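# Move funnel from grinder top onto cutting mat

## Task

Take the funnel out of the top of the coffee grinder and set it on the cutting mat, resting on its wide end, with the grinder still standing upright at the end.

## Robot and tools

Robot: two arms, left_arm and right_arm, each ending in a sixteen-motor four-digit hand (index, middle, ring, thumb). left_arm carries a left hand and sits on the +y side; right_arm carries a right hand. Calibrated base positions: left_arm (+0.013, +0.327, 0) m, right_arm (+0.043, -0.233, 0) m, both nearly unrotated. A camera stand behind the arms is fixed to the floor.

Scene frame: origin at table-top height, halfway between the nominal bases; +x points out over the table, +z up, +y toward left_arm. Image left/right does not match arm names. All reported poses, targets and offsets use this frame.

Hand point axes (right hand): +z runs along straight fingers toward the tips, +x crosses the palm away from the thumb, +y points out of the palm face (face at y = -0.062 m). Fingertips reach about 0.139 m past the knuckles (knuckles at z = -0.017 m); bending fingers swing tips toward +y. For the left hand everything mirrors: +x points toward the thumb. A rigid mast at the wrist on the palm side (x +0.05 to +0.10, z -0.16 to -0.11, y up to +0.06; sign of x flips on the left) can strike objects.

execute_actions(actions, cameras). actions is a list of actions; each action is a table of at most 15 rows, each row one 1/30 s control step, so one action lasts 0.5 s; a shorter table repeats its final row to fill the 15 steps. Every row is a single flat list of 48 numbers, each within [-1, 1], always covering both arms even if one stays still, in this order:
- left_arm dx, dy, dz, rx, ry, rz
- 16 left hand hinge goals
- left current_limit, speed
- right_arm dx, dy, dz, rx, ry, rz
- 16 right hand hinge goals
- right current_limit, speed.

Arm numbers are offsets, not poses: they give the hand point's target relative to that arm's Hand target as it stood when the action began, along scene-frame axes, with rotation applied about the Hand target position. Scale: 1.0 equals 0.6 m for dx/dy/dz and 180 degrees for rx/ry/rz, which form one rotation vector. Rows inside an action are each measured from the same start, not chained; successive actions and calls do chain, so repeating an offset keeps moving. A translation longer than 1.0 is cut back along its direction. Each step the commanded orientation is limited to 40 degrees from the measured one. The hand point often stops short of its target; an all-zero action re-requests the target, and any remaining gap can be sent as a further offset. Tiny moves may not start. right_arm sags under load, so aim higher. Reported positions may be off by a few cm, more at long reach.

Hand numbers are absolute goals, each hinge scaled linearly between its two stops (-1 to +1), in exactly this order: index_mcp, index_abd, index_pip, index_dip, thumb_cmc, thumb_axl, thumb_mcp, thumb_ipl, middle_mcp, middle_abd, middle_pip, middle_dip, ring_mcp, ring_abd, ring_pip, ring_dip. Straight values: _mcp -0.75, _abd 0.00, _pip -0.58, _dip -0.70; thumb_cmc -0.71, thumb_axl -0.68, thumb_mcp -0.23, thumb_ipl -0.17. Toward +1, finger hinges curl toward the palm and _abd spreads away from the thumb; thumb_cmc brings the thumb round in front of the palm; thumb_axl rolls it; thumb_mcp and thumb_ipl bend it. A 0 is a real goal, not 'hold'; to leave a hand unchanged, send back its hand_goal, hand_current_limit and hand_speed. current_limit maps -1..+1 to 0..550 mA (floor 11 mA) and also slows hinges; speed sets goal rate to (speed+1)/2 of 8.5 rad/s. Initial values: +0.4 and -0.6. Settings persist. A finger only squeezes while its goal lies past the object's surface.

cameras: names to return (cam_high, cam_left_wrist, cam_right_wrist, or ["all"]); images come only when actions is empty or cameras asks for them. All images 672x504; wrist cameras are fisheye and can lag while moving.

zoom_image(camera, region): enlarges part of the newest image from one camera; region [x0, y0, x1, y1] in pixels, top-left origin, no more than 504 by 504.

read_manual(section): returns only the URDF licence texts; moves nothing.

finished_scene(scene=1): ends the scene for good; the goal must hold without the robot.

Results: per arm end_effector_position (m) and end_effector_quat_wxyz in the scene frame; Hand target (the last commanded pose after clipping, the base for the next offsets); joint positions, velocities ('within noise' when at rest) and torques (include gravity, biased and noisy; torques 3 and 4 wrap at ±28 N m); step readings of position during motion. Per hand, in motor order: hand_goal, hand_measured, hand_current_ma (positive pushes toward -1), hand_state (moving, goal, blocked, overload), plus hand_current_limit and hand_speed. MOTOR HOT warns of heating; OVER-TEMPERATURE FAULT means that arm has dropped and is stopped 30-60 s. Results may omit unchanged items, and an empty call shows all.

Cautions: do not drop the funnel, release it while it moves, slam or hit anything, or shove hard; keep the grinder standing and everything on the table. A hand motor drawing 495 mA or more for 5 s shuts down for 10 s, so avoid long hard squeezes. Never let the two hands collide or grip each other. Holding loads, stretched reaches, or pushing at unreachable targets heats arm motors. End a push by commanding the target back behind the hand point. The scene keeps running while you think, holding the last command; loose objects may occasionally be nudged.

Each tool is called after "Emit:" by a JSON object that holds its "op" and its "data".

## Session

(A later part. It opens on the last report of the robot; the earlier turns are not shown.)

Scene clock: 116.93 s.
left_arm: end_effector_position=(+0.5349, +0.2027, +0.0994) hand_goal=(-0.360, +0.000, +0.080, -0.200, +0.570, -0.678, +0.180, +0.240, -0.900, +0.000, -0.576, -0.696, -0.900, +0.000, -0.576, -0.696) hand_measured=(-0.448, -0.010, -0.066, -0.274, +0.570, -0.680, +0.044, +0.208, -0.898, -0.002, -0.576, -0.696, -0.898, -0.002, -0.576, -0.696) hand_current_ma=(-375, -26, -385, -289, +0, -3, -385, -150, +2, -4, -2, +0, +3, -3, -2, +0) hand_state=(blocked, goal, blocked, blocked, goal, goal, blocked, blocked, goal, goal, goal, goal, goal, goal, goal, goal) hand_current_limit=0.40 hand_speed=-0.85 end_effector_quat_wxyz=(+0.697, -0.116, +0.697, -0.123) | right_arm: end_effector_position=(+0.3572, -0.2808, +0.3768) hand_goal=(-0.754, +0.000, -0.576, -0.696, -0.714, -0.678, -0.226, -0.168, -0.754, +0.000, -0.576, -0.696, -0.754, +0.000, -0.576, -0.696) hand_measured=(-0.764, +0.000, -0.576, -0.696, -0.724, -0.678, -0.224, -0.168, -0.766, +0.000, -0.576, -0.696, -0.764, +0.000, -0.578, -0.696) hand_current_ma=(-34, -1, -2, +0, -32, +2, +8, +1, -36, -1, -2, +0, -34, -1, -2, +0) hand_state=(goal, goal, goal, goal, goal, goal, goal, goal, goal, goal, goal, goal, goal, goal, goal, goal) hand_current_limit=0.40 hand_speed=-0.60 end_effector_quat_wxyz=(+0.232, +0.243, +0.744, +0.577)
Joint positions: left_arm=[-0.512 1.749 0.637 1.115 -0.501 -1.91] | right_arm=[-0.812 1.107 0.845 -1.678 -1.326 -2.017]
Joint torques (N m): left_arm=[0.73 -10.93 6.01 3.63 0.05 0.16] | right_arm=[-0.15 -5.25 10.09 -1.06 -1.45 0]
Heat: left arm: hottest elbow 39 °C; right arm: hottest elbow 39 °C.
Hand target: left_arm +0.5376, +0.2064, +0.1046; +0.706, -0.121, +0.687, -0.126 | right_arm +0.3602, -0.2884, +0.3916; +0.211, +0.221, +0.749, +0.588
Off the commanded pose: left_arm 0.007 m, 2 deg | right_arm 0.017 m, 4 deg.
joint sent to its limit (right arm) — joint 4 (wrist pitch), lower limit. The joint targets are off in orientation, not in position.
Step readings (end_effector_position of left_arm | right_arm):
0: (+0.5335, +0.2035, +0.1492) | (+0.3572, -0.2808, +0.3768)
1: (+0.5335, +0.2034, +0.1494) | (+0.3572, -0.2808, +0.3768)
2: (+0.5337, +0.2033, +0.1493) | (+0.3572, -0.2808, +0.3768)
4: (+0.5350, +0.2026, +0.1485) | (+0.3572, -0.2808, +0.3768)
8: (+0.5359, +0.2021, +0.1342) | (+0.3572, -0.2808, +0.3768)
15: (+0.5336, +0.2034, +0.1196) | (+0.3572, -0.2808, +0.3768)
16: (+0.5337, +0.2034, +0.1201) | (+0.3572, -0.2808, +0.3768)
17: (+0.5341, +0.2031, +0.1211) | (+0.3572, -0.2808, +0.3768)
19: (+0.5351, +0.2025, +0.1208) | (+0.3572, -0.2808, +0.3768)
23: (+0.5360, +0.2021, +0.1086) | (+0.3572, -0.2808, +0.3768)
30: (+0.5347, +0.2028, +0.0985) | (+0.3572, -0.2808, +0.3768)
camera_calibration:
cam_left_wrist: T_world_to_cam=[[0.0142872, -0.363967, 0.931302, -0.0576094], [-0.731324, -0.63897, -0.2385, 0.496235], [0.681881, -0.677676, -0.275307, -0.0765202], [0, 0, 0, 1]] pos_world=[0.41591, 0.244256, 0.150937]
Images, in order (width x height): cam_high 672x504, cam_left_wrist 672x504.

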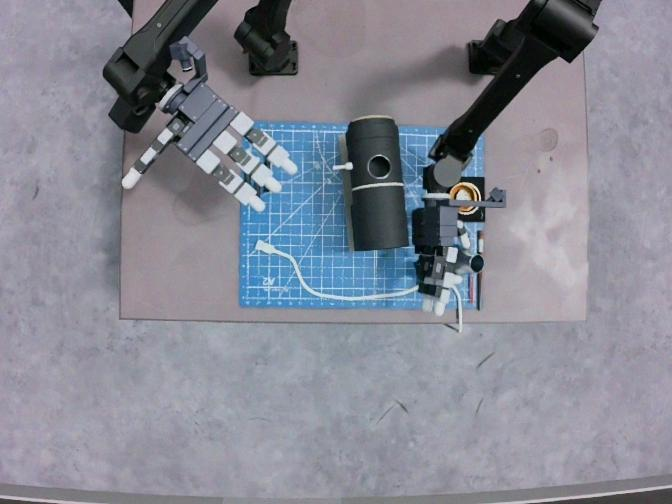

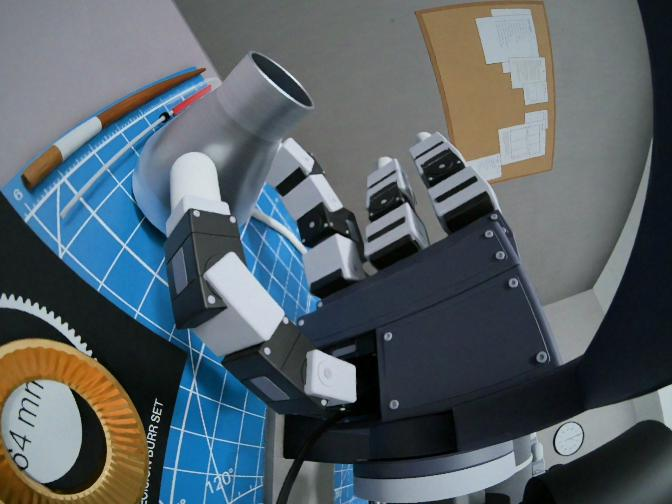

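Emit:
{"op": "execute_actions", "data": {"actions": [[[-0.006,-0.025,-0.015,0,0,0,-0.36,0,0.08,-0.2,0.571,-0.678,0.18,0.24,-0.9,0,-0.576,-0.696,-0.9,0,-0.576,-0.696,0.4,-0.85,0,0,0,0,0,0,-0.754,0,-0.576,-0.696,-0.714,-0.678,-0.226,-0.168,-0.754,0,-0.576,-0.696,-0.754,0,-0.576,-0.696,0.4,-0.6]],[[0,-0.025,-0.015,0,0,0,-0.36,0,0.08,-0.2,0.571,-0.678,0.18,0.24,-0.9,0,-0.576,-0.696,-0.9,0,-0.576,-0.696,0.4,-0.85,0,0,0,0,0,0,-0.754,0,-0.576,-0.696,-0.714,-0.678,-0.226,-0.168,-0.754,0,-0.576,-0.696,-0.754,0,-0.576,-0.696,0.4,-0.6]]], "cameras": ["cam_high","cam_left_wrist"]}}

Emit:
{"op": "zoom_image", "data": {"camera": "cam_left_wrist", "region": [80, 30, 380, 330]}}

Emit:
{"op": "zoom_image", "data": {"camera": "cam_high", "region": [340, 140, 520, 340]}}

Scene clock: 122.53 s.
left_arm: end_effector_position=(+0.5259, +0.1876, +0.0837) hand_goal=(-0.360, +0.000, +0.080, -0.200, +0.570, -0.678, +0.180, +0.240, -0.900, +0.000, -0.576, -0.696, -0.900, +0.000, -0.576, -0.696) hand_measured=(-0.448, +0.008, -0.066, -0.274, +0.574, -0.678, +0.044, +0.208, -0.898, -0.002, -0.576, -0.696, -0.898, -0.002, -0.576, -0.696) hand_current_ma=(-375, +17, -385, -289, +12, +1, -385, -150, +3, -4, -2, +0, +4, -3, -2, +0) hand_state=(blocked, goal, blocked, blocked, goal, goal, blocked, blocked, goal, goal, goal, goal, goal, goal, goal, goal) hand_current_limit=0.40 hand_speed=-0.85 end_effector_quat_wxyz=(+0.699, -0.119, +0.695, -0.115) | right_arm: end_effector_position=(+0.3572, -0.2808, +0.3768) hand_goal=(-0.754, +0.000, -0.576, -0.696, -0.714, -0.678, -0.226, -0.168, -0.754, +0.000, -0.576, -0.696, -0.754, +0.000, -0.576, -0.696) hand_measured=(-0.764, +0.000, -0.576, -0.696, -0.724, -0.678, -0.224, -0.168, -0.766, +0.000, -0.576, -0.696, -0.764, +0.000, -0.578, -0.696) hand_current_ma=(-34, -1, -2, +0, -32, +2, +8, +1, -36, -1, -2, +0, -34, -1, -2, +0) hand_state=(goal, goal, goal, goal, goal, goal, goal, goal, goal, goal, goal, goal, goal, goal, goal, goal) hand_current_limit=0.40 hand_speed=-0.60 end_effector_quat_wxyz=(+0.232, +0.243, +0.744, +0.577)
Joint positions: left_arm=[-0.561 1.806 0.642 1.17 -0.566 -1.901] | right_arm=[-0.812 1.107 0.845 -1.678 -1.326 -2.017]
Joint torques (N m): left_arm=[-0.21 -9.52 7.8 3.23 -0.08 0.12] | right_arm=[-0.38 -5.01 10.03 -1.06 -1.43 0]
Heat: left arm: hottest elbow 39 °C; right arm: hottest elbow 39 °C.
Hand target: left_arm +0.5339, +0.1765, +0.0865; +0.705, -0.121, +0.687, -0.126 | right_arm +0.3602, -0.2884, +0.3916; +0.211, +0.221, +0.749, +0.588
Off the commanded pose: left_arm 0.014 m, 2 deg | right_arm 0.017 m, 4 deg.
joint sent to its limit (right arm) — joint 4 (wrist pitch), lower limit. The joint targets are off in orientation, not in position.
Step readings (end_effector_position of left_arm | right_arm):
0: (+0.5349, +0.2027, +0.0994) | (+0.3572, -0.2808, +0.3768)
1: (+0.5349, +0.2027, +0.0994) | (+0.3572, -0.2808, +0.3768)
2: (+0.5348, +0.2032, +0.0996) | (+0.3572, -0.2808, +0.3768)
4: (+0.5338, +0.2041, +0.0989) | (+0.3572, -0.2808, +0.3768)
8: (+0.5317, +0.2011, +0.0939) | (+0.3572, -0.2808, +0.3768)
15: (+0.5303, +0.1979, +0.0896) | (+0.3572, -0.2808, +0.3768)
16: (+0.5301, +0.1975, +0.0897) | (+0.3572, -0.2808, +0.3768)
17: (+0.5295, +0.1971, +0.0893) | (+0.3572, -0.2808, +0.3768)
19: (+0.5274, +0.1941, +0.0877) | (+0.3572, -0.2808, +0.3768)
23: (+0.5256, +0.1905, +0.0839) | (+0.3572, -0.2808, +0.3768)
30: (+0.5259, +0.1876, +0.0838) | (+0.3572, -0.2808, +0.3768)
camera_calibration:
cam_left_wrist: T_world_to_cam=[[0.0184424, -0.370548, 0.92863, -0.0490804], [-0.720868, -0.648527, -0.244463, 0.473004], [0.692827, -0.664911, -0.279076, -0.0927793], [0, 0, 0, 1]] pos_world=[0.406158, 0.226879, 0.135317]
Images, in order (width x height): cam_high 672x504, cam_left_wrist 672x504.

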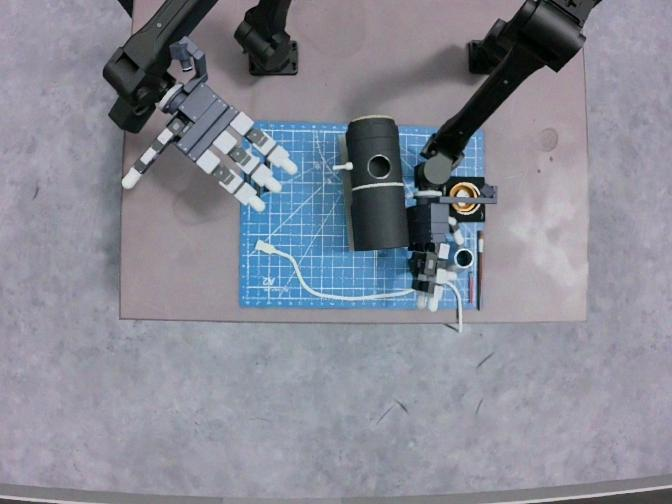

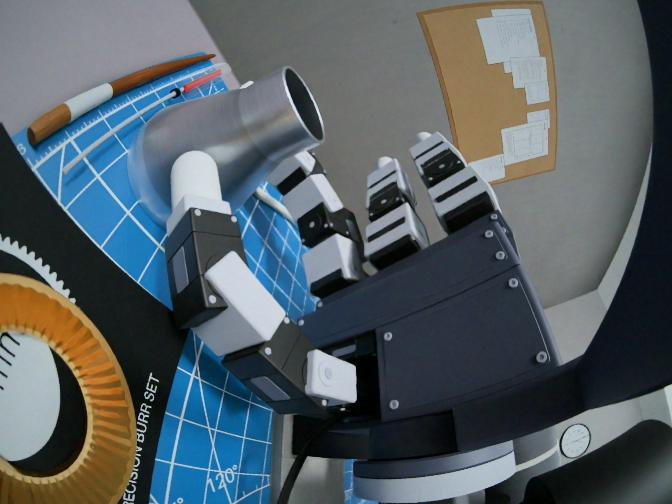

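Scaled by 1.680 from the camera's 672x504 image, which has a finer 960x720 frame.

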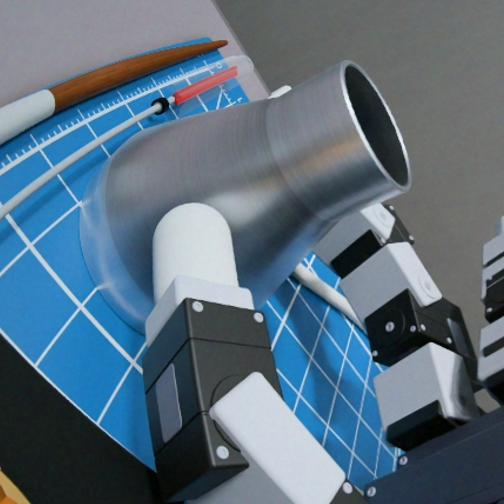

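Scaled by 2.520 from the camera's 672x504 image, which has a finer 960x720 frame.

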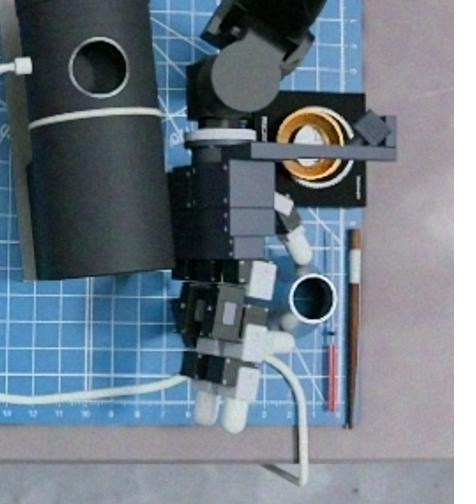

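Emit:
{"op": "zoom_image", "data": {"camera": "cam_high", "region": [400, 220, 490, 310]}}

Emit:
{"op": "zoom_image", "data": {"camera": "cam_left_wrist", "region": [110, 60, 330, 240]}}

Scaled by 5.600 from the camera's 672x504 image, which has a finer 960x720 frame.

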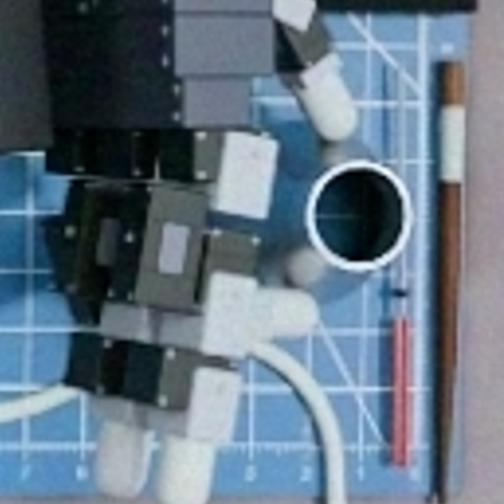

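Scaled by 2.291 from the camera's 672x504 image, which has a finer 960x720 frame.

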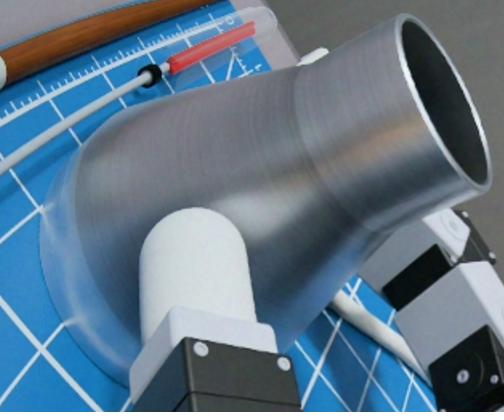

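Emit:
{"op": "execute_actions", "data": {"actions": [[[0.002,-0.007,-0.01,0,0,0,-0.36,0,0.08,-0.2,0.571,-0.678,0.18,0.24,-0.9,0,-0.576,-0.696,-0.9,0,-0.576,-0.696,0.4,-0.85,0,0,0,0,0,0,-0.754,0,-0.576,-0.696,-0.714,-0.678,-0.226,-0.168,-0.754,0,-0.576,-0.696,-0.754,0,-0.576,-0.696,0.4,-0.6]]], "cameras": ["cam_high","cam_left_wrist"]}}

Emit:
{"op": "zoom_image", "data": {"camera": "cam_high", "region": [400, 220, 490, 310]}}

Emit:
{"op": "zoom_image", "data": {"camera": "cam_left_wrist", "region": [110, 60, 330, 240]}}

Scene clock: 127.17 s.
left_arm: end_effector_position=(+0.5286, +0.1840, +0.0830) hand_goal=(-0.360, +0.000, +0.080, -0.200, +0.570, -0.678, +0.180, +0.240, -0.900, +0.000, -0.576, -0.696, -0.900, +0.000, -0.576, -0.696) hand_measured=(-0.448, +0.010, -0.066, -0.274, +0.580, -0.674, +0.044, +0.208, -0.898, -0.002, -0.576, -0.696, -0.898, -0.002, -0.576, -0.696) hand_current_ma=(-375, +22, -385, -289, +26, +10, -385, -150, +3, -4, -2, +0, +4, -3, -2, +0) hand_state=(blocked, goal, blocked, blocked, goal, goal, blocked, blocked, goal, goal, goal, goal, goal, goal, goal, goal) hand_current_limit=0.40 hand_speed=-0.85 end_effector_quat_wxyz=(+0.703, -0.119, +0.692, -0.114) | right_arm: end_effector_position=(+0.3572, -0.2808, +0.3768) hand_goal=(-0.754, +0.000, -0.576, -0.696, -0.714, -0.678, -0.226, -0.168, -0.754, +0.000, -0.576, -0.696, -0.754, +0.000, -0.576, -0.696) hand_measured=(-0.764, +0.000, -0.576, -0.696, -0.724, -0.678, -0.224, -0.168, -0.766, +0.000, -0.576, -0.696, -0.764, +0.000, -0.578, -0.696) hand_current_ma=(-34, -1, -2, +0, -32, +2, +8, +1, -36, -1, -2, +0, -34, -1, -2, +0) hand_state=(goal, goal, goal, goal, goal, goal, goal, goal, goal, goal, goal, goal, goal, goal, goal, goal) hand_current_limit=0.40 hand_speed=-0.60 end_effector_quat_wxyz=(+0.232, +0.243, +0.744, +0.577)
Joint positions: left_arm=[-0.567 1.825 0.654 1.188 -0.575 -1.892] | right_arm=[-0.812 1.107 0.845 -1.678 -1.326 -2.017]
Joint torques (N m): left_arm=[-0.44 -9.41 7.61 2.95 0 0.02] | right_arm=[0.21 -4.84 10.11 -1.06 -1.45 -0.01]
Heat: left arm: hottest elbow 38 °C; right arm: hottest elbow 39 °C.
Hand target: left_arm +0.5352, +0.1721, +0.0808; +0.706, -0.121, +0.687, -0.126 | right_arm +0.3602, -0.2884, +0.3916; +0.211, +0.221, +0.749, +0.588
Off the commanded pose: left_arm 0.014 m, 1 deg | right_arm 0.017 m, 4 deg.
joint sent to its limit (right arm) — joint 4 (wrist pitch), lower limit. The joint targets are off in orientation, not in position.
Step readings (end_effector_position of left_arm | right_arm):
0: (+0.5259, +0.1876, +0.0837) | (+0.3572, -0.2808, +0.3768)
1: (+0.5259, +0.1876, +0.0837) | (+0.3572, -0.2808, +0.3768)
2: (+0.5260, +0.1874, +0.0837) | (+0.3572, -0.2808, +0.3768)
4: (+0.5263, +0.1870, +0.0832) | (+0.3572, -0.2808, +0.3768)
8: (+0.5281, +0.1847, +0.0828) | (+0.3572, -0.2808, +0.3768)
15: (+0.5286, +0.1840, +0.0829) | (+0.3572, -0.2808, +0.3768)
camera_calibration:
cam_left_wrist: T_world_to_cam=[[0.00946758, -0.37286, 0.927839, -0.044592], [-0.71607, -0.650185, -0.253976, 0.471092], [0.697965, -0.661993, -0.27315, -0.101036], [0, 0, 0, 1]] pos_world=[0.408276, 0.222785, 0.133422]
Images, in order (width x height): cam_high 672x504, cam_left_wrist 672x504.

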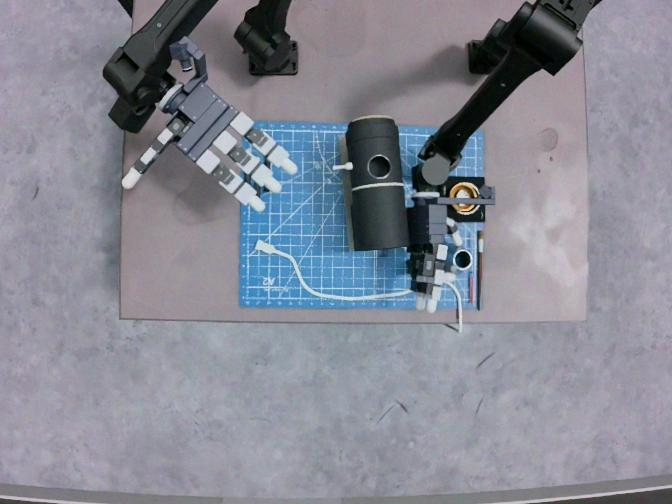

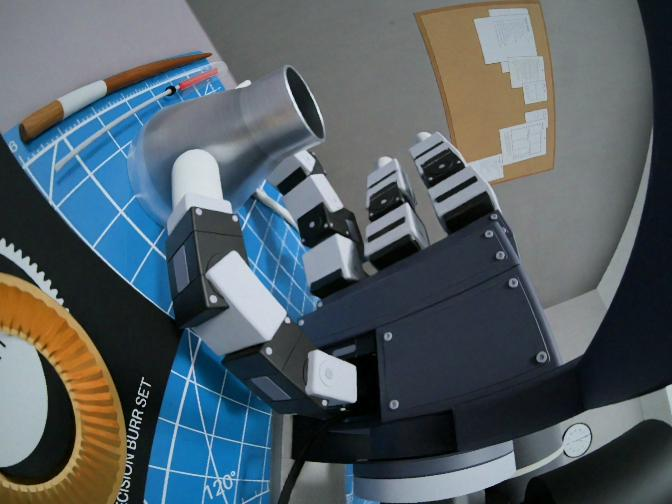

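Scaled by 5.600 from the camera's 672x504 image, which has a finer 960x720 frame.

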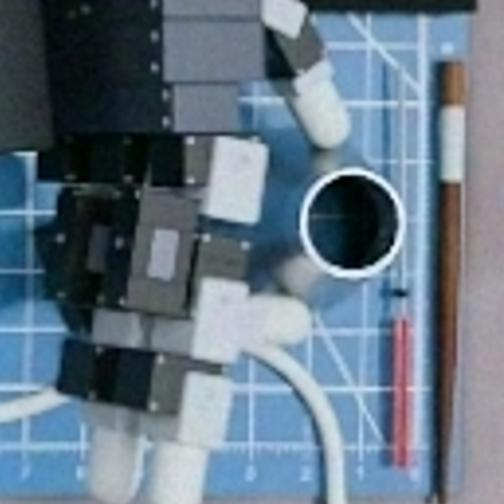

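Scaled by 2.291 from the camera's 672x504 image, which has a finer 960x720 frame.

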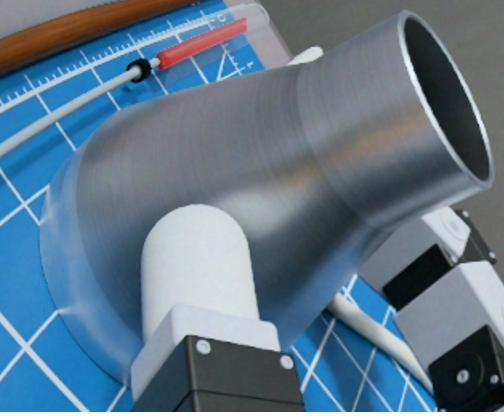

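Emit:
{"op": "zoom_image", "data": {"camera": "cam_high", "region": [440, 238, 484, 282]}}

Scaled by 11.455 from the camera's 672x504 image, which has a finer 960x720 frame.

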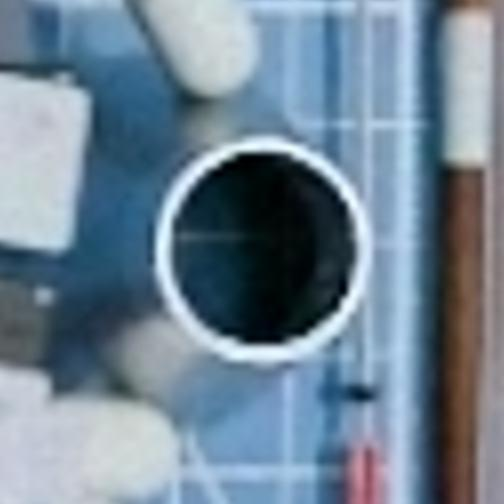

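Emit:
{"op": "zoom_image", "data": {"camera": "cam_left_wrist", "region": [110, 120, 200, 240]}}

Emit:
{"op": "zoom_image", "data": {"camera": "cam_left_wrist", "region": [100, 230, 300, 430]}}

Scaled by 4.200 from the camera's 672x504 image, which has a finer 960x720 frame.

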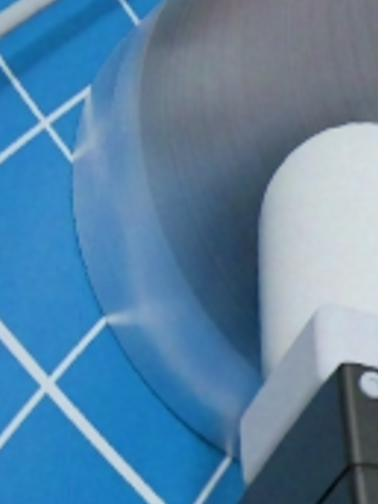

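Scaled by 2.520 from the camera's 672x504 image, which has a finer 960x720 frame.

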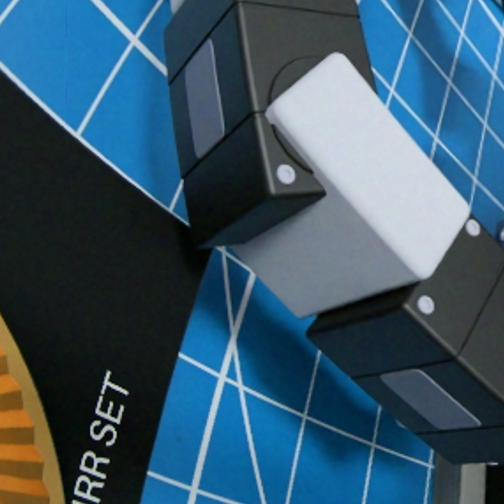

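Emit:
{"op": "execute_actions", "data": {"actions": [[[-0.003,0.012,0.004,0,0,0,-0.41,0,0.0,-0.24,0.571,-0.678,0.11,0.22,-0.9,0,-0.576,-0.696,-0.9,0,-0.576,-0.696,0.4,-0.9,0,0,0,0,0,0,-0.754,0,-0.576,-0.696,-0.714,-0.678,-0.226,-0.168,-0.754,0,-0.576,-0.696,-0.754,0,-0.576,-0.696,0.4,-0.6]],[[0,0,0,0,0,0,-0.45,0,-0.07,-0.28,0.571,-0.678,0.04,0.2,-0.9,0,-0.576,-0.696,-0.9,0,-0.576,-0.696,0.4,-0.9,0,0,0,0,0,0,-0.754,0,-0.576,-0.696,-0.714,-0.678,-0.226,-0.168,-0.754,0,-0.576,-0.696,-0.754,0,-0.576,-0.696,0.4,-0.6]]], "cameras": ["cam_left_wrist", "cam_high"]}}

Emit:
{"op": "zoom_image", "data": {"camera": "cam_left_wrist", "region": [110, 60, 330, 240]}}

Scene clock: 134.57 s.
left_arm: end_effector_position=(+0.5293, +0.1825, +0.0828) hand_goal=(-0.450, +0.000, -0.070, -0.280, +0.570, -0.678, +0.040, +0.200, -0.900, +0.000, -0.576, -0.696, -0.900, +0.000, -0.576, -0.696) hand_measured=(-0.458, +0.008, -0.072, -0.284, +0.580, -0.672, +0.038, +0.198, -0.898, -0.002, -0.576, -0.696, -0.898, -0.002, -0.576, -0.696) hand_current_ma=(-22, +20, -4, -8, +26, +18, -3, -6, +3, -4, -2, +0, +4, -3, -2, +0) hand_state=(goal, goal, goal, goal, goal, goal, goal, goal, goal, goal, goal, goal, goal, goal, goal, goal) hand_current_limit=0.40 hand_speed=-0.90 end_effector_quat_wxyz=(+0.703, -0.116, +0.692, -0.117) | right_arm: end_effector_position=(+0.3572, -0.2808, +0.3768) hand_goal=(-0.754, +0.000, -0.576, -0.696, -0.714, -0.678, -0.226, -0.168, -0.754, +0.000, -0.576, -0.696, -0.754, +0.000, -0.576, -0.696) hand_measured=(-0.764, +0.000, -0.576, -0.696, -0.724, -0.678, -0.224, -0.168, -0.766, +0.000, -0.576, -0.696, -0.764, +0.000, -0.578, -0.696) hand_current_ma=(-34, -1, -2, +0, -32, +2, +8, +1, -36, -1, -2, +0, -34, -1, -2, +0) hand_state=(goal, goal, goal, goal, goal, goal, goal, goal, goal, goal, goal, goal, goal, goal, goal, goal) hand_current_limit=0.40 hand_speed=-0.60 end_effector_quat_wxyz=(+0.232, +0.243, +0.744, +0.577)
Joint positions: left_arm=[-0.567 1.825 0.654 1.188 -0.566 -1.892] | right_arm=[-0.812 1.107 0.845 -1.678 -1.326 -2.017]
Joint torques (N m): left_arm=[0.85 -10.58 6.16 3.12 0.19 0.03] | right_arm=[-0.09 -5.3 10.02 -1.2 -1.47 -0.06]
Heat: left arm: hottest elbow 38 °C; right arm: hottest elbow 39 °C.
Hand target: left_arm +0.5334, +0.1794, +0.0830; +0.706, -0.121, +0.687, -0.126 | right_arm +0.3602, -0.2884, +0.3916; +0.211, +0.221, +0.749, +0.588
Off the commanded pose: left_arm 0.005 m, 1 deg | right_arm 0.017 m, 4 deg.
joint sent to its limit (right arm) — joint 4 (wrist pitch), lower limit. The joint targets are off in orientation, not in position.
Step readings (end_effector_position of left_arm | right_arm):
0: (+0.5286, +0.1840, +0.0828) | (+0.3572, -0.2808, +0.3768)
1: (+0.5286, +0.1840, +0.0828) | (+0.3572, -0.2808, +0.3768)
2: (+0.5286, +0.1840, +0.0828) | (+0.3572, -0.2808, +0.3768)
4: (+0.5287, +0.1837, +0.0828) | (+0.3572, -0.2808, +0.3768)
8: (+0.5290, +0.1831, +0.0828) | (+0.3572, -0.2808, +0.3768)
15: (+0.5291, +0.1829, +0.0828) | (+0.3572, -0.2808, +0.3768)
16: (+0.5291, +0.1829, +0.0828) | (+0.3572, -0.2808, +0.3768)
17: (+0.5291, +0.1829, +0.0828) | (+0.3572, -0.2808, +0.3768)
19: (+0.5292, +0.1827, +0.0828) | (+0.3572, -0.2808, +0.3768)
23: (+0.5292, +0.1826, +0.0828) | (+0.3572, -0.2808, +0.3768)
30: (+0.5293, +0.1825, +0.0828) | (+0.3572, -0.2808, +0.3768)
camera_calibration:
cam_left_wrist: T_world_to_cam=[[0.00661105, -0.373219, 0.92772, -0.0434319], [-0.721563, -0.644085, -0.253971, 0.472252], [0.692318, -0.667729, -0.273559, -0.0983715], [0, 0, 0, 1]] pos_world=[0.409151, 0.222275, 0.133321]
Images, in order (width x height): cam_high 672x504, cam_left_wrist 672x504.

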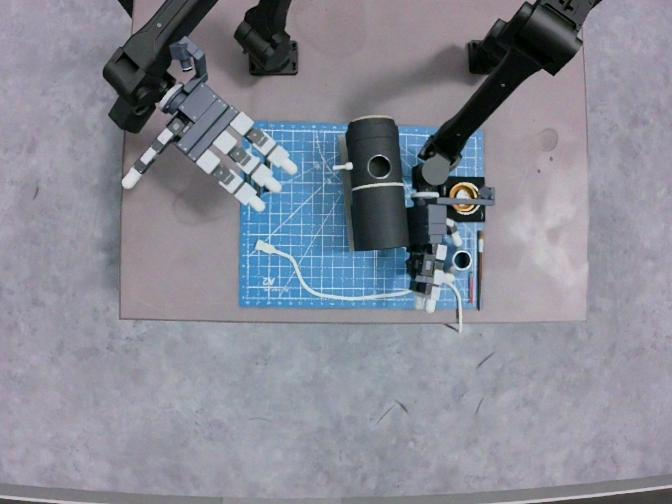

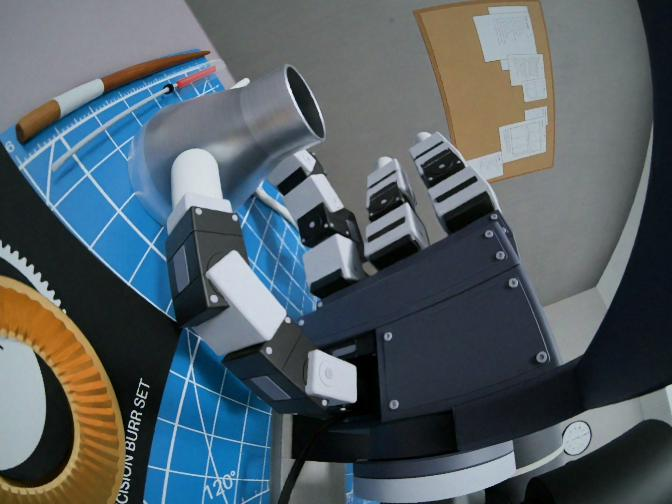

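Scaled by 2.291 from the camera's 672x504 image, which has a finer 960x720 frame.

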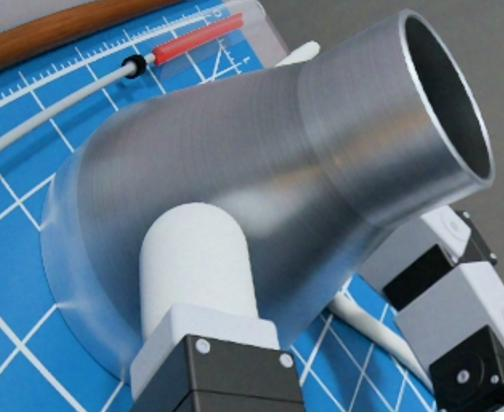

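Emit:
{"op": "execute_actions", "data": {"actions": [[[0,0,0,0,0,0,-0.46,0,-0.15,-0.36,0.571,-0.678,0.0,0.16,-0.9,0,-0.576,-0.696,-0.9,0,-0.576,-0.696,0.4,-0.92,0,0,0,0,0,0,-0.754,0,-0.576,-0.696,-0.714,-0.678,-0.226,-0.168,-0.754,0,-0.576,-0.696,-0.754,0,-0.576,-0.696,0.4,-0.6]],[[0,0,0,0,0,0,-0.47,0,-0.226,-0.45,0.571,-0.678,-0.05,0.1,-0.9,0,-0.576,-0.696,-0.9,0,-0.576,-0.696,0.4,-0.9,0,0,0,0,0,0,-0.754,0,-0.576,-0.696,-0.714,-0.678,-0.226,-0.168,-0.754,0,-0.576,-0.696,-0.754,0,-0.576,-0.696,0.4,-0.6]]], "cameras": ["cam_left_wrist", "cam_high"]}}

Emit:
{"op": "zoom_image", "data": {"camera": "cam_left_wrist", "region": [110, 60, 330, 240]}}

Emit:
{"op": "zoom_image", "data": {"camera": "cam_high", "region": [400, 220, 490, 310]}}

Scene clock: 136.43 s.
left_arm: end_effector_position=(+0.5294, +0.1820, +0.0825) hand_goal=(-0.470, +0.000, -0.226, -0.450, +0.570, -0.678, -0.050, +0.100, -0.900, +0.000, -0.576, -0.696, -0.900, +0.000, -0.576, -0.696) hand_measured=(-0.464, -0.002, -0.222, -0.448, +0.564, -0.678, -0.048, +0.102, -0.898, -0.002, -0.576, -0.696, -0.898, -0.002, -0.576, -0.696) hand_current_ma=(+18, -2, +8, +7, -16, +1, +5, +5, +3, -4, -2, +0, +4, -3, -2, +0) hand_state=(goal, goal, goal, goal, goal, goal, goal, goal, goal, goal, goal, goal, goal, goal, goal, goal) hand_current_limit=0.40 hand_speed=-0.90 end_effector_quat_wxyz=(+0.702, -0.116, +0.692, -0.119) | right_arm: end_effector_position=(+0.3572, -0.2808, +0.3768) hand_goal=(-0.754, +0.000, -0.576, -0.696, -0.714, -0.678, -0.226, -0.168, -0.754, +0.000, -0.576, -0.696, -0.754, +0.000, -0.576, -0.696) hand_measured=(-0.764, +0.000, -0.576, -0.696, -0.724, -0.678, -0.224, -0.168, -0.766, +0.000, -0.576, -0.696, -0.764, +0.000, -0.578, -0.696) hand_current_ma=(-34, -1, -2, +0, -32, +2, +8, +1, -36, -1, -2, +0, -34, -1, -2, +0) hand_state=(goal, goal, goal, goal, goal, goal, goal, goal, goal, goal, goal, goal, goal, goal, goal, goal) hand_current_limit=0.40 hand_speed=-0.60 end_effector_quat_wxyz=(+0.232, +0.243, +0.744, +0.577)
Joint positions: left_arm=[-0.567 1.825 0.654 1.188 -0.564 -1.896] | right_arm=[-0.812 1.107 0.845 -1.678 -1.326 -2.017]
Joint torques (N m): left_arm=[-0.09 -10.58 6.24 2.93 0.1 0.05] | right_arm=[-0.26 -4.72 10 -1.02 -1.45 -0.05]
Heat: left arm: hottest elbow 38 °C; right arm: hottest elbow 39 °C.
Hand target: left_arm +0.5334, +0.1794, +0.0831; +0.706, -0.121, +0.687, -0.126 | right_arm +0.3602, -0.2884, +0.3916; +0.211, +0.221, +0.749, +0.588
Off the commanded pose: left_arm 0.005 m, 1 deg | right_arm 0.017 m, 4 deg.
joint sent to its limit (right arm) — joint 4 (wrist pitch), lower limit. The joint targets are off in orientation, not in position.
Step readings (end_effector_position of left_arm | right_arm):
0: (+0.5293, +0.1825, +0.0828) | (+0.3572, -0.2808, +0.3768)
1: (+0.5293, +0.1825, +0.0828) | (+0.3572, -0.2808, +0.3768)
2: (+0.5293, +0.1824, +0.0828) | (+0.3572, -0.2808, +0.3768)
4: (+0.5294, +0.1821, +0.0827) | (+0.3572, -0.2808, +0.3768)
8: (+0.5294, +0.1820, +0.0826) | (+0.3572, -0.2808, +0.3768)
15: (+0.5294, +0.1820, +0.0826) | (+0.3572, -0.2808, +0.3768)
16: (+0.5294, +0.1820, +0.0826) | (+0.3572, -0.2808, +0.3768)
17: (+0.5294, +0.1820, +0.0826) | (+0.3572, -0.2808, +0.3768)
19: (+0.5294, +0.1820, +0.0825) | (+0.3572, -0.2808, +0.3768)
23: (+0.5294, +0.1820, +0.0825) | (+0.3572, -0.2808, +0.3768)
30: (+0.5294, +0.1820, +0.0825) | (+0.3572, -0.2808, +0.3768)
camera_calibration:
cam_left_wrist: T_world_to_cam=[[0.00581613, -0.369409, 0.929249, -0.0437451], [-0.722831, -0.643686, -0.251364, 0.472357], [0.691001, -0.670228, -0.270764, -0.0980558], [0, 0, 0, 1]] pos_world=[0.409445, 0.22217, 0.132833]
Images, in order (width x height): cam_high 672x504, cam_left_wrist 672x504.

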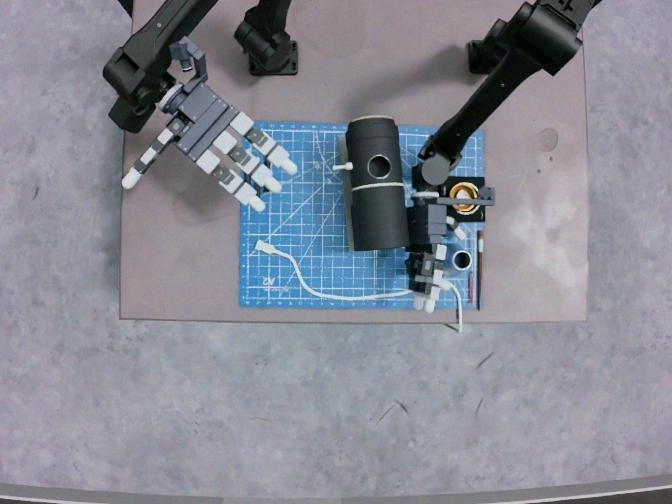

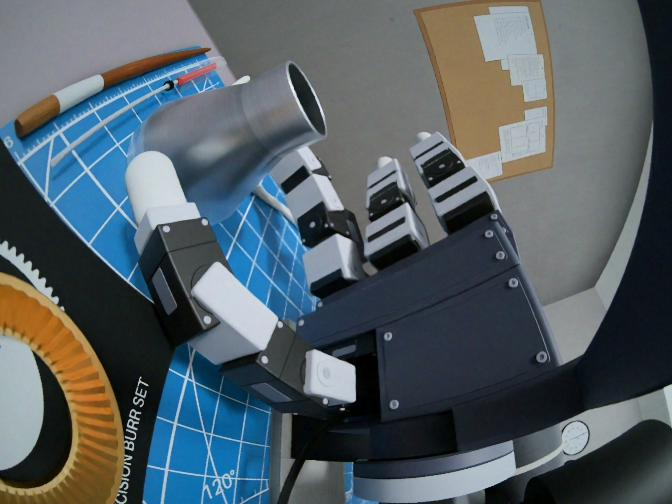

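Scaled by 2.291 from the camera's 672x504 image, which has a finer 960x720 frame.

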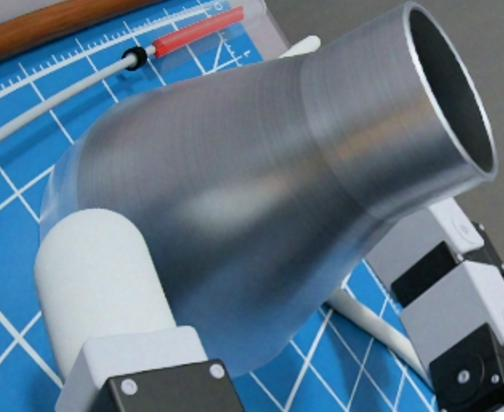

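Scaled by 5.600 from the camera's 672x504 image, which has a finer 960x720 frame.

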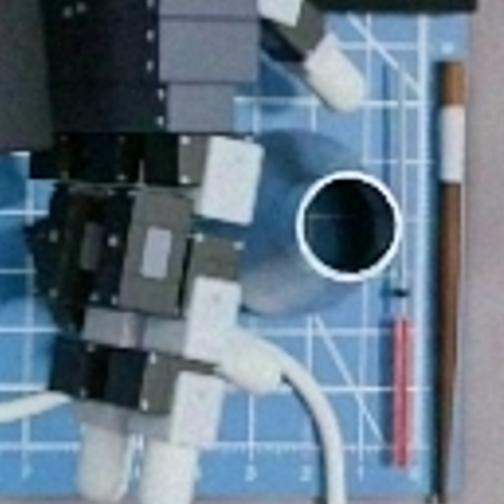

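Emit:
{"op": "execute_actions", "data": {"actions": [[[0,0,0.015,0,0,0,-0.479,0,-0.3,-0.5,0.571,-0.678,-0.1,0.05,-0.9,0,-0.576,-0.696,-0.9,0,-0.576,-0.696,0.4,-0.85,0,0,0,0,0,0,-0.754,0,-0.576,-0.696,-0.714,-0.678,-0.226,-0.168,-0.754,0,-0.576,-0.696,-0.754,0,-0.576,-0.696,0.4,-0.6]],[[0,0,0.03,0,0,0,-0.479,0,-0.3,-0.5,0.571,-0.678,-0.1,0.05,-0.9,0,-0.576,-0.696,-0.9,0,-0.576,-0.696,0.4,-0.85,0,0,0,0,0,0,-0.754,0,-0.576,-0.696,-0.714,-0.678,-0.226,-0.168,-0.754,0,-0.576,-0.696,-0.754,0,-0.576,-0.696,0.4,-0.6]]], "cameras": ["cam_left_wrist", "cam_high"]}}

Emit:
{"op": "zoom_image", "data": {"camera": "cam_high", "region": [400, 220, 490, 310]}}

Scene clock: 138.70 s.
left_arm: end_effector_position=(+0.5293, +0.1820, +0.1065) hand_goal=(-0.480, +0.000, -0.300, -0.500, +0.570, -0.678, -0.100, +0.050, -0.900, +0.000, -0.576, -0.696, -0.900, +0.000, -0.576, -0.696) hand_measured=(-0.474, -0.002, -0.296, -0.498, +0.564, -0.678, -0.098, +0.052, -0.898, -0.002, -0.576, -0.696, -0.898, -0.002, -0.576, -0.696) hand_current_ma=(+18, -3, +8, +7, -19, +1, +5, +5, +3, -4, -2, +0, +4, -3, -2, +0) hand_state=(goal, goal, goal, goal, goal, goal, goal, goal, goal, goal, goal, goal, goal, goal, goal, goal) hand_current_limit=0.40 hand_speed=-0.85 end_effector_quat_wxyz=(+0.705, -0.118, +0.688, -0.122) | right_arm: end_effector_position=(+0.3572, -0.2808, +0.3768) hand_goal=(-0.754, +0.000, -0.576, -0.696, -0.714, -0.678, -0.226, -0.168, -0.754, +0.000, -0.576, -0.696, -0.754, +0.000, -0.576, -0.696) hand_measured=(-0.764, +0.000, -0.576, -0.696, -0.724, -0.678, -0.224, -0.168, -0.766, +0.000, -0.576, -0.696, -0.764, +0.000, -0.578, -0.696) hand_current_ma=(-34, -1, -2, +0, -32, +2, +8, +1, -36, -1, -2, +0, -34, -1, -2, +0) hand_state=(goal, goal, goal, goal, goal, goal, goal, goal, goal, goal, goal, goal, goal, goal, goal, goal) hand_current_limit=0.40 hand_speed=-0.60 end_effector_quat_wxyz=(+0.232, +0.243, +0.744, +0.577)
Joint positions: left_arm=[-0.567 1.754 0.654 1.128 -0.564 -1.896] | right_arm=[-0.812 1.107 0.845 -1.678 -1.326 -2.017]
Joint torques (N m): left_arm=[-0.38 -11.69 6.94 1.92 0.11 0.05] | right_arm=[-0.44 -4.78 9.98 -1.07 -1.43 -0.02]
Heat: left arm: hottest elbow 38 °C; right arm: hottest elbow 39 °C.
Hand target: left_arm +0.5334, +0.1793, +0.1101; +0.706, -0.121, +0.687, -0.126 | right_arm +0.3602, -0.2884, +0.3916; +0.211, +0.221, +0.749, +0.588
Off the commanded pose: left_arm 0.006 m, 1 deg | right_arm 0.017 m, 4 deg.
joint sent to its limit (right arm) — joint 4 (wrist pitch), lower limit. The joint targets are off in orientation, not in position.
Step readings (end_effector_position of left_arm | right_arm):
0: (+0.5294, +0.1820, +0.0825) | (+0.3572, -0.2808, +0.3768)
1: (+0.5294, +0.1820, +0.0825) | (+0.3572, -0.2808, +0.3768)
2: (+0.5294, +0.1820, +0.0825) | (+0.3572, -0.2808, +0.3768)
4: (+0.5294, +0.1820, +0.0825) | (+0.3572, -0.2808, +0.3768)
8: (+0.5295, +0.1819, +0.0833) | (+0.3572, -0.2808, +0.3768)
15: (+0.5297, +0.1818, +0.0861) | (+0.3572, -0.2808, +0.3768)
16: (+0.5296, +0.1818, +0.0861) | (+0.3572, -0.2808, +0.3768)
17: (+0.5295, +0.1819, +0.0863) | (+0.3572, -0.2808, +0.3768)
19: (+0.5292, +0.1821, +0.0882) | (+0.3572, -0.2808, +0.3768)
23: (+0.5294, +0.1819, +0.1005) | (+0.3572, -0.2808, +0.3768)
30: (+0.5294, +0.1819, +0.1069) | (+0.3572, -0.2808, +0.3768)
camera_calibration:
cam_left_wrist: T_world_to_cam=[[-0.00301792, -0.363841, 0.931456, -0.0625941], [-0.720692, -0.644946, -0.254261, 0.477726], [0.693249, -0.67206, -0.260271, -0.0933962], [0, 0, 0, 1]] pos_world=[0.408851, 0.222565, 0.155462]
Images, in order (width x height): cam_high 672x504, cam_left_wrist 672x504.

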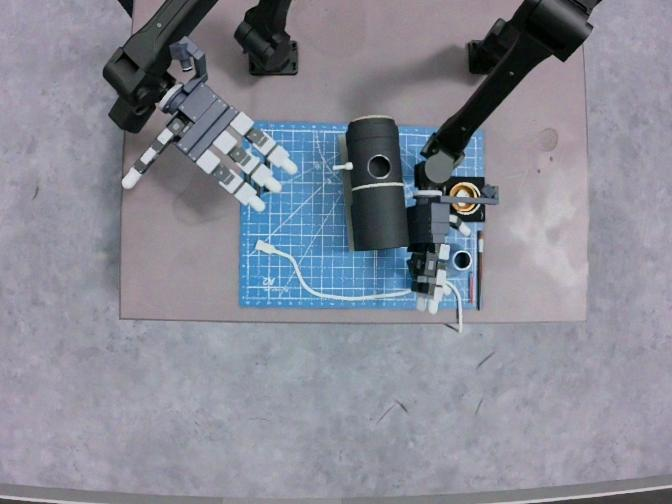

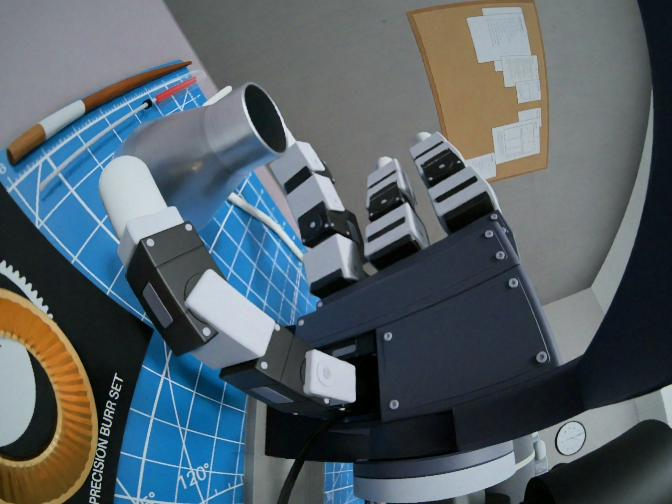

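Scaled by 5.600 from the camera's 672x504 image, which has a finer 960x720 frame.

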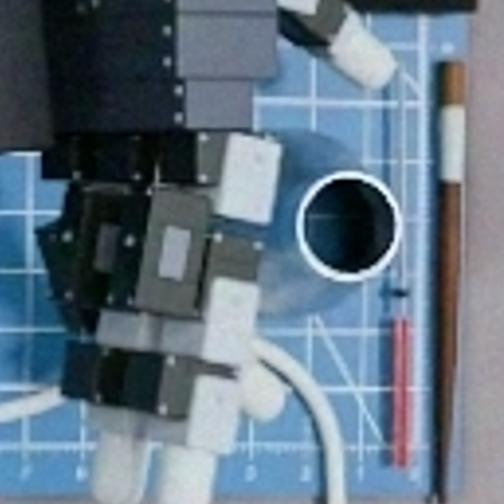

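Emit:
{"op": "execute_actions", "data": {"actions": [[[0,0.025,0.012,0,0,0,-0.479,0,-0.3,-0.5,0.571,-0.678,-0.1,0.05,-0.9,0,-0.576,-0.696,-0.9,0,-0.576,-0.696,0.4,-0.85,0,0,0,0,0,0,-0.754,0,-0.576,-0.696,-0.714,-0.678,-0.226,-0.168,-0.754,0,-0.576,-0.696,-0.754,0,-0.576,-0.696,0.4,-0.6]],[[0,0.02,0.035,0,0,0,-0.479,0,-0.3,-0.5,0.571,-0.678,-0.1,0.05,-0.9,0,-0.576,-0.696,-0.9,0,-0.576,-0.696,0.4,-0.85,0,0,0,0,0,0,-0.754,0,-0.576,-0.696,-0.714,-0.678,-0.226,-0.168,-0.754,0,-0.576,-0.696,-0.754,0,-0.576,-0.696,0.4,-0.6]]], "cameras": ["cam_left_wrist", "cam_high"]}}

Emit:
{"op": "zoom_image", "data": {"camera": "cam_high", "region": [400, 220, 490, 310]}}

Scene clock: 141.17 s.
left_arm: end_effector_position=(+0.5333, +0.2032, +0.1402) hand_goal=(-0.480, +0.000, -0.300, -0.500, +0.570, -0.678, -0.100, +0.050, -0.900, +0.000, -0.576, -0.696, -0.900, +0.000, -0.576, -0.696) hand_measured=(-0.474, -0.002, -0.296, -0.498, +0.562, -0.678, -0.098, +0.052, -0.898, -0.002, -0.576, -0.696, -0.898, -0.002, -0.576, -0.696) hand_current_ma=(+16, -3, +7, +7, -19, +1, +5, +4, +3, -4, -2, +0, +4, -3, -2, +0) hand_state=(goal, goal, goal, goal, goal, goal, goal, goal, goal, goal, goal, goal, goal, goal, goal, goal) hand_current_limit=0.40 hand_speed=-0.85 end_effector_quat_wxyz=(+0.709, -0.118, +0.684, -0.127) | right_arm: end_effector_position=(+0.3572, -0.2808, +0.3768) hand_goal=(-0.754, +0.000, -0.576, -0.696, -0.714, -0.678, -0.226, -0.168, -0.754, +0.000, -0.576, -0.696, -0.754, +0.000, -0.576, -0.696) hand_measured=(-0.764, +0.000, -0.576, -0.696, -0.724, -0.678, -0.224, -0.168, -0.766, +0.000, -0.576, -0.696, -0.764, +0.000, -0.578, -0.696) hand_current_ma=(-34, -1, -2, +0, -32, +2, +8, +1, -36, -1, -2, +0, -34, -1, -2, +0) hand_state=(goal, goal, goal, goal, goal, goal, goal, goal, goal, goal, goal, goal, goal, goal, goal, goal) hand_current_limit=0.40 hand_speed=-0.60 end_effector_quat_wxyz=(+0.232, +0.243, +0.744, +0.577)
Joint positions: left_arm=[-0.515 1.643 0.639 1.046 -0.507 -1.897] | right_arm=[-0.812 1.107 0.845 -1.678 -1.326 -2.017]
Joint velocities: left_arm=[within noise] | right_arm=[-0.044 -0.024 0.007 -0.007 0.022 -0.022]
Joint torques (N m): left_arm=[0.67 -9.93 6.64 1.96 0.13 0.05] | right_arm=[0.03 -5.13 10.06 -1.13 -1.44 -0.03]
Heat: left arm: hottest elbow 37 °C; right arm: hottest elbow 40 °C.
Hand target: left_arm +0.5333, +0.2064, +0.1382; +0.705, -0.121, +0.687, -0.126 | right_arm +0.3602, -0.2884, +0.3916; +0.211, +0.221, +0.749, +0.588
Off the commanded pose: left_arm 0.004 m, 1 deg | right_arm 0.017 m, 4 deg.
joint sent to its limit (right arm) — joint 4 (wrist pitch), lower limit. The joint targets are off in orientation, not in position.
Step readings (end_effector_position of left_arm | right_arm):
0: (+0.5293, +0.1820, +0.1065) | (+0.3572, -0.2808, +0.3768)
1: (+0.5294, +0.1818, +0.1065) | (+0.3572, -0.2808, +0.3768)
2: (+0.5297, +0.1813, +0.1065) | (+0.3572, -0.2808, +0.3768)
4: (+0.5314, +0.1825, +0.1074) | (+0.3572, -0.2808, +0.3768)
8: (+0.5336, +0.1856, +0.1140) | (+0.3572, -0.2808, +0.3768)
15: (+0.5350, +0.1898, +0.1193) | (+0.3572, -0.2808, +0.3768)
16: (+0.5348, +0.1903, +0.1188) | (+0.3572, -0.2808, +0.3768)
17: (+0.5348, +0.1907, +0.1187) | (+0.3572, -0.2808, +0.3768)
19: (+0.5339, +0.1942, +0.1195) | (+0.3572, -0.2808, +0.3768)
23: (+0.5326, +0.1994, +0.1314) | (+0.3572, -0.2808, +0.3768)
30: (+0.5333, +0.2030, +0.1409) | (+0.3572, -0.2808, +0.3768)
camera_calibration:
cam_left_wrist: T_world_to_cam=[[-0.0165963, -0.357619, 0.93372, -0.0806023], [-0.721, -0.642719, -0.25898, 0.503212], [0.692736, -0.677511, -0.247176, -0.0735709], [0, 0, 0, 1]] pos_world=[0.412443, 0.244754, 0.187397]
Images, in order (width x height): cam_high 672x504, cam_left_wrist 672x504.

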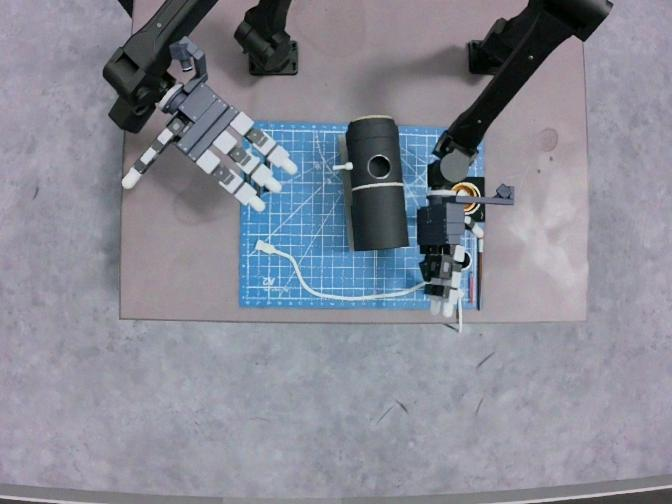

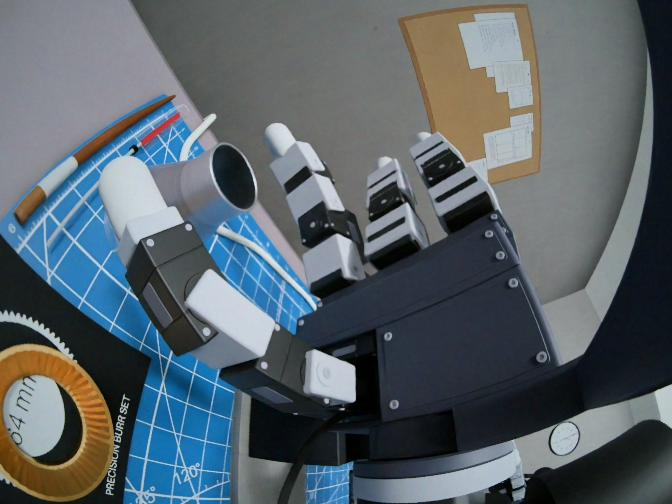

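Scaled by 5.600 from the camera's 672x504 image, which has a finer 960x720 frame.

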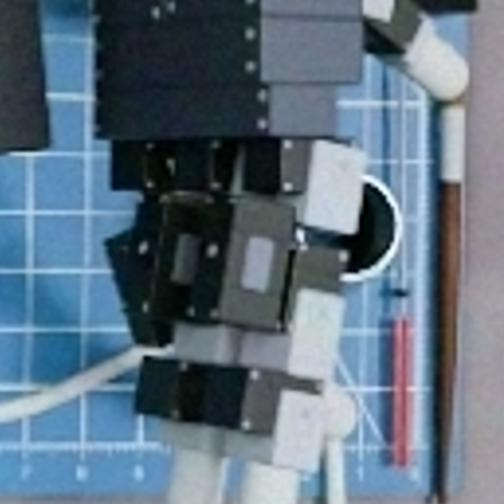

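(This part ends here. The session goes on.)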